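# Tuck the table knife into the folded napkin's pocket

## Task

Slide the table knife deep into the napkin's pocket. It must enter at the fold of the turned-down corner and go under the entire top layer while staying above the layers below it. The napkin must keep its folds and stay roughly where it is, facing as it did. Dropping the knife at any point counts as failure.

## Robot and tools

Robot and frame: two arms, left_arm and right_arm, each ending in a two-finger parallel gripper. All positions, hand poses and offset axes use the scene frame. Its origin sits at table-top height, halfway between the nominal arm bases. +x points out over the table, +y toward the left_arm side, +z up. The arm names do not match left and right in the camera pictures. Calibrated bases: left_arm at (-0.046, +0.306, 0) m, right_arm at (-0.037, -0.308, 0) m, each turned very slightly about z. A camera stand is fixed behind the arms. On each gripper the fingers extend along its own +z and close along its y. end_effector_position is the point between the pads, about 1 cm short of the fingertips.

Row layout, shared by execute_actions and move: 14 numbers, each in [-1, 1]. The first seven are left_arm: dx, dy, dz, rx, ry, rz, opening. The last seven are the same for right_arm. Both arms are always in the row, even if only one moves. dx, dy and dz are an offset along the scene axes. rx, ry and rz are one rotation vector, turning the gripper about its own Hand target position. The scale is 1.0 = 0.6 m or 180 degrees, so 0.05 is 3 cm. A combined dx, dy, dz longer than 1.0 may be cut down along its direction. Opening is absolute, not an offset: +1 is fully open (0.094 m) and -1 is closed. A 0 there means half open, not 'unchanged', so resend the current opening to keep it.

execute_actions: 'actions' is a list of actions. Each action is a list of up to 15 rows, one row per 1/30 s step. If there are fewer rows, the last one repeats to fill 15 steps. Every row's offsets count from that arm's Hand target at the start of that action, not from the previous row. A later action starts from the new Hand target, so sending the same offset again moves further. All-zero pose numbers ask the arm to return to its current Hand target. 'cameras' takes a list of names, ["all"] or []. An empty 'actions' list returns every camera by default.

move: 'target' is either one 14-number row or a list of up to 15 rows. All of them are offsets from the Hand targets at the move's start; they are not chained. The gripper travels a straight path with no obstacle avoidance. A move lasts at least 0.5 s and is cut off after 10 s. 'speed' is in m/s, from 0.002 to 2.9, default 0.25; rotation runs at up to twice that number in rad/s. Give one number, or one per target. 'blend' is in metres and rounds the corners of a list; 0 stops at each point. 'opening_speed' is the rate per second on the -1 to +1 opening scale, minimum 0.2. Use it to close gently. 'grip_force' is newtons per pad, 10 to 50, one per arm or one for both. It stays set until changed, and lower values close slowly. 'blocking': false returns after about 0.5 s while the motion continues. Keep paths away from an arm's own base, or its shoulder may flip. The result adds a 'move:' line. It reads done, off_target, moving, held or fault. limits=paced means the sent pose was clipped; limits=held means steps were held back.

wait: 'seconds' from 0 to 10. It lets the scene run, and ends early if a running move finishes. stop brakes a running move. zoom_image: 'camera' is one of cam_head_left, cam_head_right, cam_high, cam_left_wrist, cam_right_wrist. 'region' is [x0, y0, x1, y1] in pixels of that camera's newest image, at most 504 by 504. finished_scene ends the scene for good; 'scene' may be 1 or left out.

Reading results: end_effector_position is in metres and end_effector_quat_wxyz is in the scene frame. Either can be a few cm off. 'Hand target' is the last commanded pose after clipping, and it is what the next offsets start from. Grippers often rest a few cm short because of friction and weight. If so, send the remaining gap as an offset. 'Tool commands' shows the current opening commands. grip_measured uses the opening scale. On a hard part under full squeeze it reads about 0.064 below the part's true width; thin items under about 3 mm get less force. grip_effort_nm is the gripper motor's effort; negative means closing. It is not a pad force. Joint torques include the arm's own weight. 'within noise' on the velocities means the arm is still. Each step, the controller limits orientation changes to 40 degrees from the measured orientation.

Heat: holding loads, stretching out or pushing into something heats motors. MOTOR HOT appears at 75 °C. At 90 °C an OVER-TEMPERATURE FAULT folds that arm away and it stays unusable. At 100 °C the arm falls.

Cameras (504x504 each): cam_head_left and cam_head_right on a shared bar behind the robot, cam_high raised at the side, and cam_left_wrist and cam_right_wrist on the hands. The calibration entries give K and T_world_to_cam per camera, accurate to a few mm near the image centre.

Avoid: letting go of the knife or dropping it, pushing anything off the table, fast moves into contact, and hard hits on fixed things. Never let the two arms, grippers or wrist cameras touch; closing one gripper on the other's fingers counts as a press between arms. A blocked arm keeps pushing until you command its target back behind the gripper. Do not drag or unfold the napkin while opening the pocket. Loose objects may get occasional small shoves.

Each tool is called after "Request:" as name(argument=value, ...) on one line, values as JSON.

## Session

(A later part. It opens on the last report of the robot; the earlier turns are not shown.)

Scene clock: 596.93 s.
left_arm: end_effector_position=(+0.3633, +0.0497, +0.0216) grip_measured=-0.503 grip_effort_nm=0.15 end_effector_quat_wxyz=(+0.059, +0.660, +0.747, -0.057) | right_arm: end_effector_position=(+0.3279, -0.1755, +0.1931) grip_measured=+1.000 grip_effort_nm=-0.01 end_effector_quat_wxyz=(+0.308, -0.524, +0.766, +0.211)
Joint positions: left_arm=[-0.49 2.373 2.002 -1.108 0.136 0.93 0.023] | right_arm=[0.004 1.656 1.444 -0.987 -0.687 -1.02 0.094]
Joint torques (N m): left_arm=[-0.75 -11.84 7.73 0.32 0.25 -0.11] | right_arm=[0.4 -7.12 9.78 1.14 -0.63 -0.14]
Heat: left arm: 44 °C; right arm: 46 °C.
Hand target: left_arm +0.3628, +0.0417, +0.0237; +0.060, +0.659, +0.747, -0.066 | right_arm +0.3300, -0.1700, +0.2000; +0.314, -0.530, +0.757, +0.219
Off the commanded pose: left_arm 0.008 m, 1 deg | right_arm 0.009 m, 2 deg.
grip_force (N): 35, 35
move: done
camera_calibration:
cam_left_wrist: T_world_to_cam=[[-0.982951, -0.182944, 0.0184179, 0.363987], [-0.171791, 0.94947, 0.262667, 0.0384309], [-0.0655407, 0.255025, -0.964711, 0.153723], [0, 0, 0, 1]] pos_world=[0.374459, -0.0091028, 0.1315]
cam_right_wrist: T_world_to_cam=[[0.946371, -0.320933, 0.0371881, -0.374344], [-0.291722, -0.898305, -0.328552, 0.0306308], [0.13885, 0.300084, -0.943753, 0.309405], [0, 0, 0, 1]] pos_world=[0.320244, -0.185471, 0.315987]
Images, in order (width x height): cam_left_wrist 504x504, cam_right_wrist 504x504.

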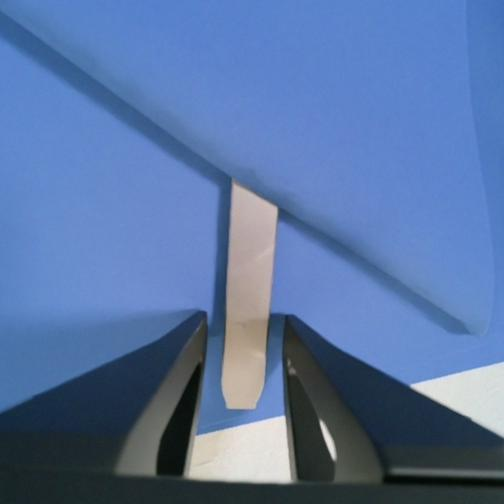

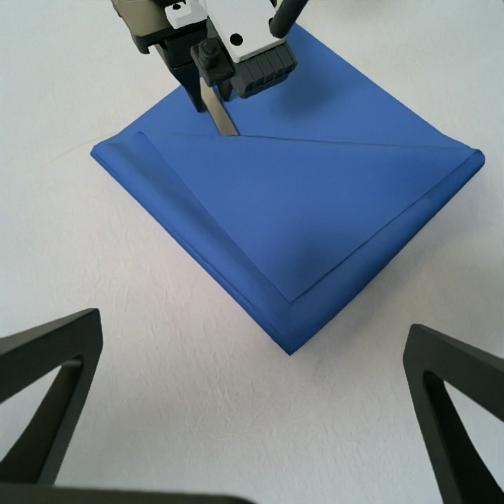

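Request:
move(target=[[0, 0.003, 0.09, 0, 0, 0, -0.5, 0, 0, 0, 0, 0, 0, 1],[-0.03, 0.22, 0.2, 0, 0, 0, -0.5, 0, 0, 0, 0, 0, 0, 1]], speed=[0.1, 0.25], blend=[0.02, 0], cameras=["all"])

Request:
zoom_image(camera="cam_right_wrist", region=[80, 0, 420, 340])

Request:
zoom_image(camera="cam_head_left", region=[160, 150, 300, 250])

Scene clock: 606.47 s.
left_arm: end_effector_position=(+0.3544, +0.1775, +0.1352) grip_measured=-0.503 grip_effort_nm=0.15 end_effector_quat_wxyz=(+0.057, +0.653, +0.753, -0.056) | right_arm: end_effector_position=(+0.3279, -0.1755, +0.1931) grip_measured=+1.000 grip_effort_nm=-0.01 end_effector_quat_wxyz=(+0.308, -0.524, +0.766, +0.211)
Joint positions: left_arm=[-0.227 2.122 2.04 -1.438 0.151 1.177 0.023] | right_arm=[0.004 1.656 1.444 -0.987 -0.687 -1.02 0.094]
Joint torques (N m): left_arm=[-0.46 -13.37 4.25 0.17 0.27 0.11] | right_arm=[0.29 -7.28 9.77 1.12 -0.64 -0.11]
Heat: left arm: 43 °C; right arm: 46 °C.
Hand target: left_arm +0.3448, +0.1737, +0.1437; +0.060, +0.659, +0.747, -0.066 | right_arm +0.3300, -0.1700, +0.2000; +0.314, -0.530, +0.757, +0.219
Off the commanded pose: left_arm 0.013 m, 2 deg | right_arm 0.009 m, 2 deg.
grip_force (N): 35, 35
move: off_target (left_arm)
camera_calibration:
cam_left_wrist: T_world_to_cam=[[-0.979546, -0.200131, 0.0208922, 0.37809], [-0.187409, 0.94519, 0.267381, -0.108704], [-0.0732585, 0.257997, -0.963364, 0.232232], [0, 0, 0, 1]] pos_world=[0.366998, 0.118498, 0.24489]
cam_right_wrist: T_world_to_cam=[[0.946371, -0.320933, 0.0371881, -0.374344], [-0.291722, -0.898305, -0.328552, 0.0306308], [0.13885, 0.300084, -0.943753, 0.309405], [0, 0, 0, 1]] pos_world=[0.320244, -0.185471, 0.315987]

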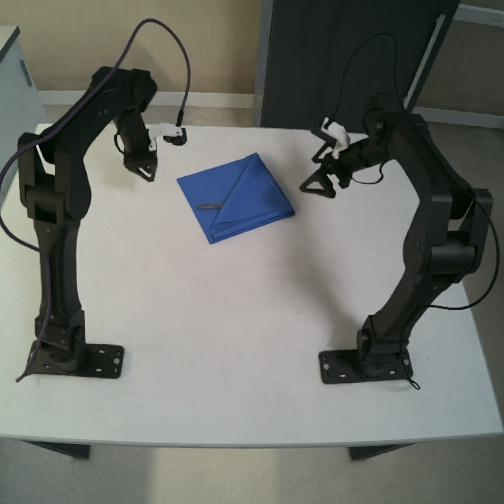

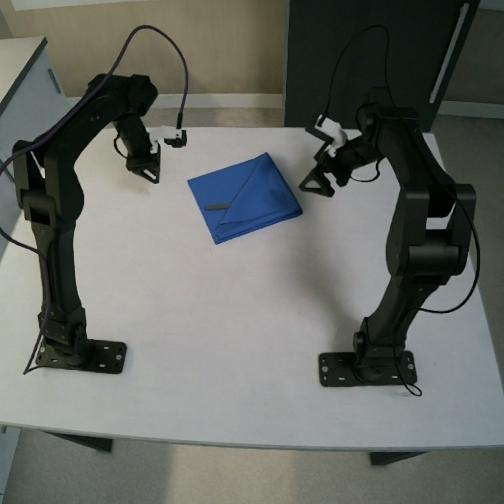

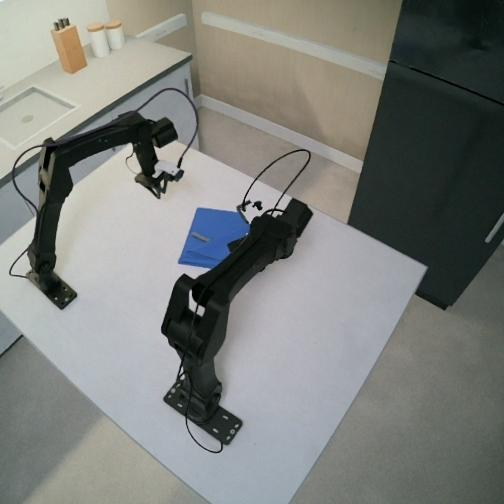

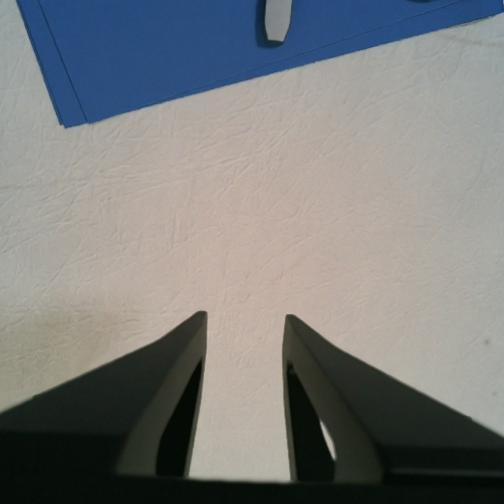

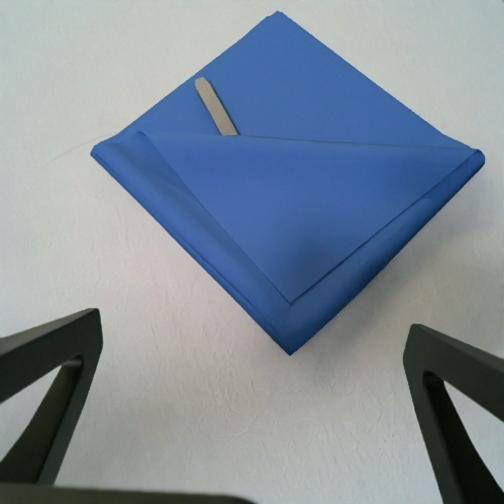

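Scaled by 1.482 from the camera's 504x504 image, which has a finer 720x720 frame.

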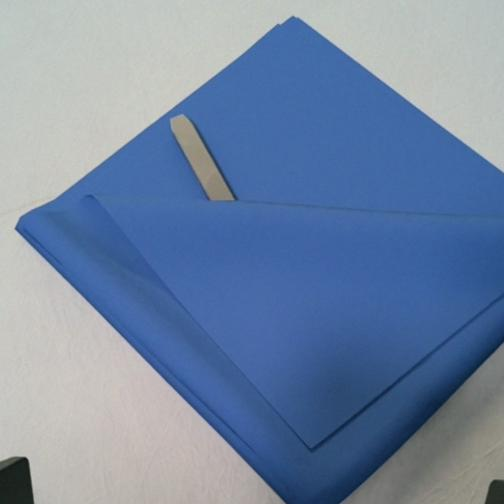

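Scaled by 3.600 from the camera's 504x504 image, which has a finer 720x720 frame.

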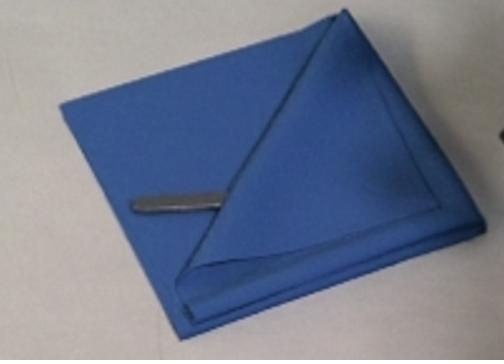

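Request:
finished_scene()

The scene is finished: the task was done.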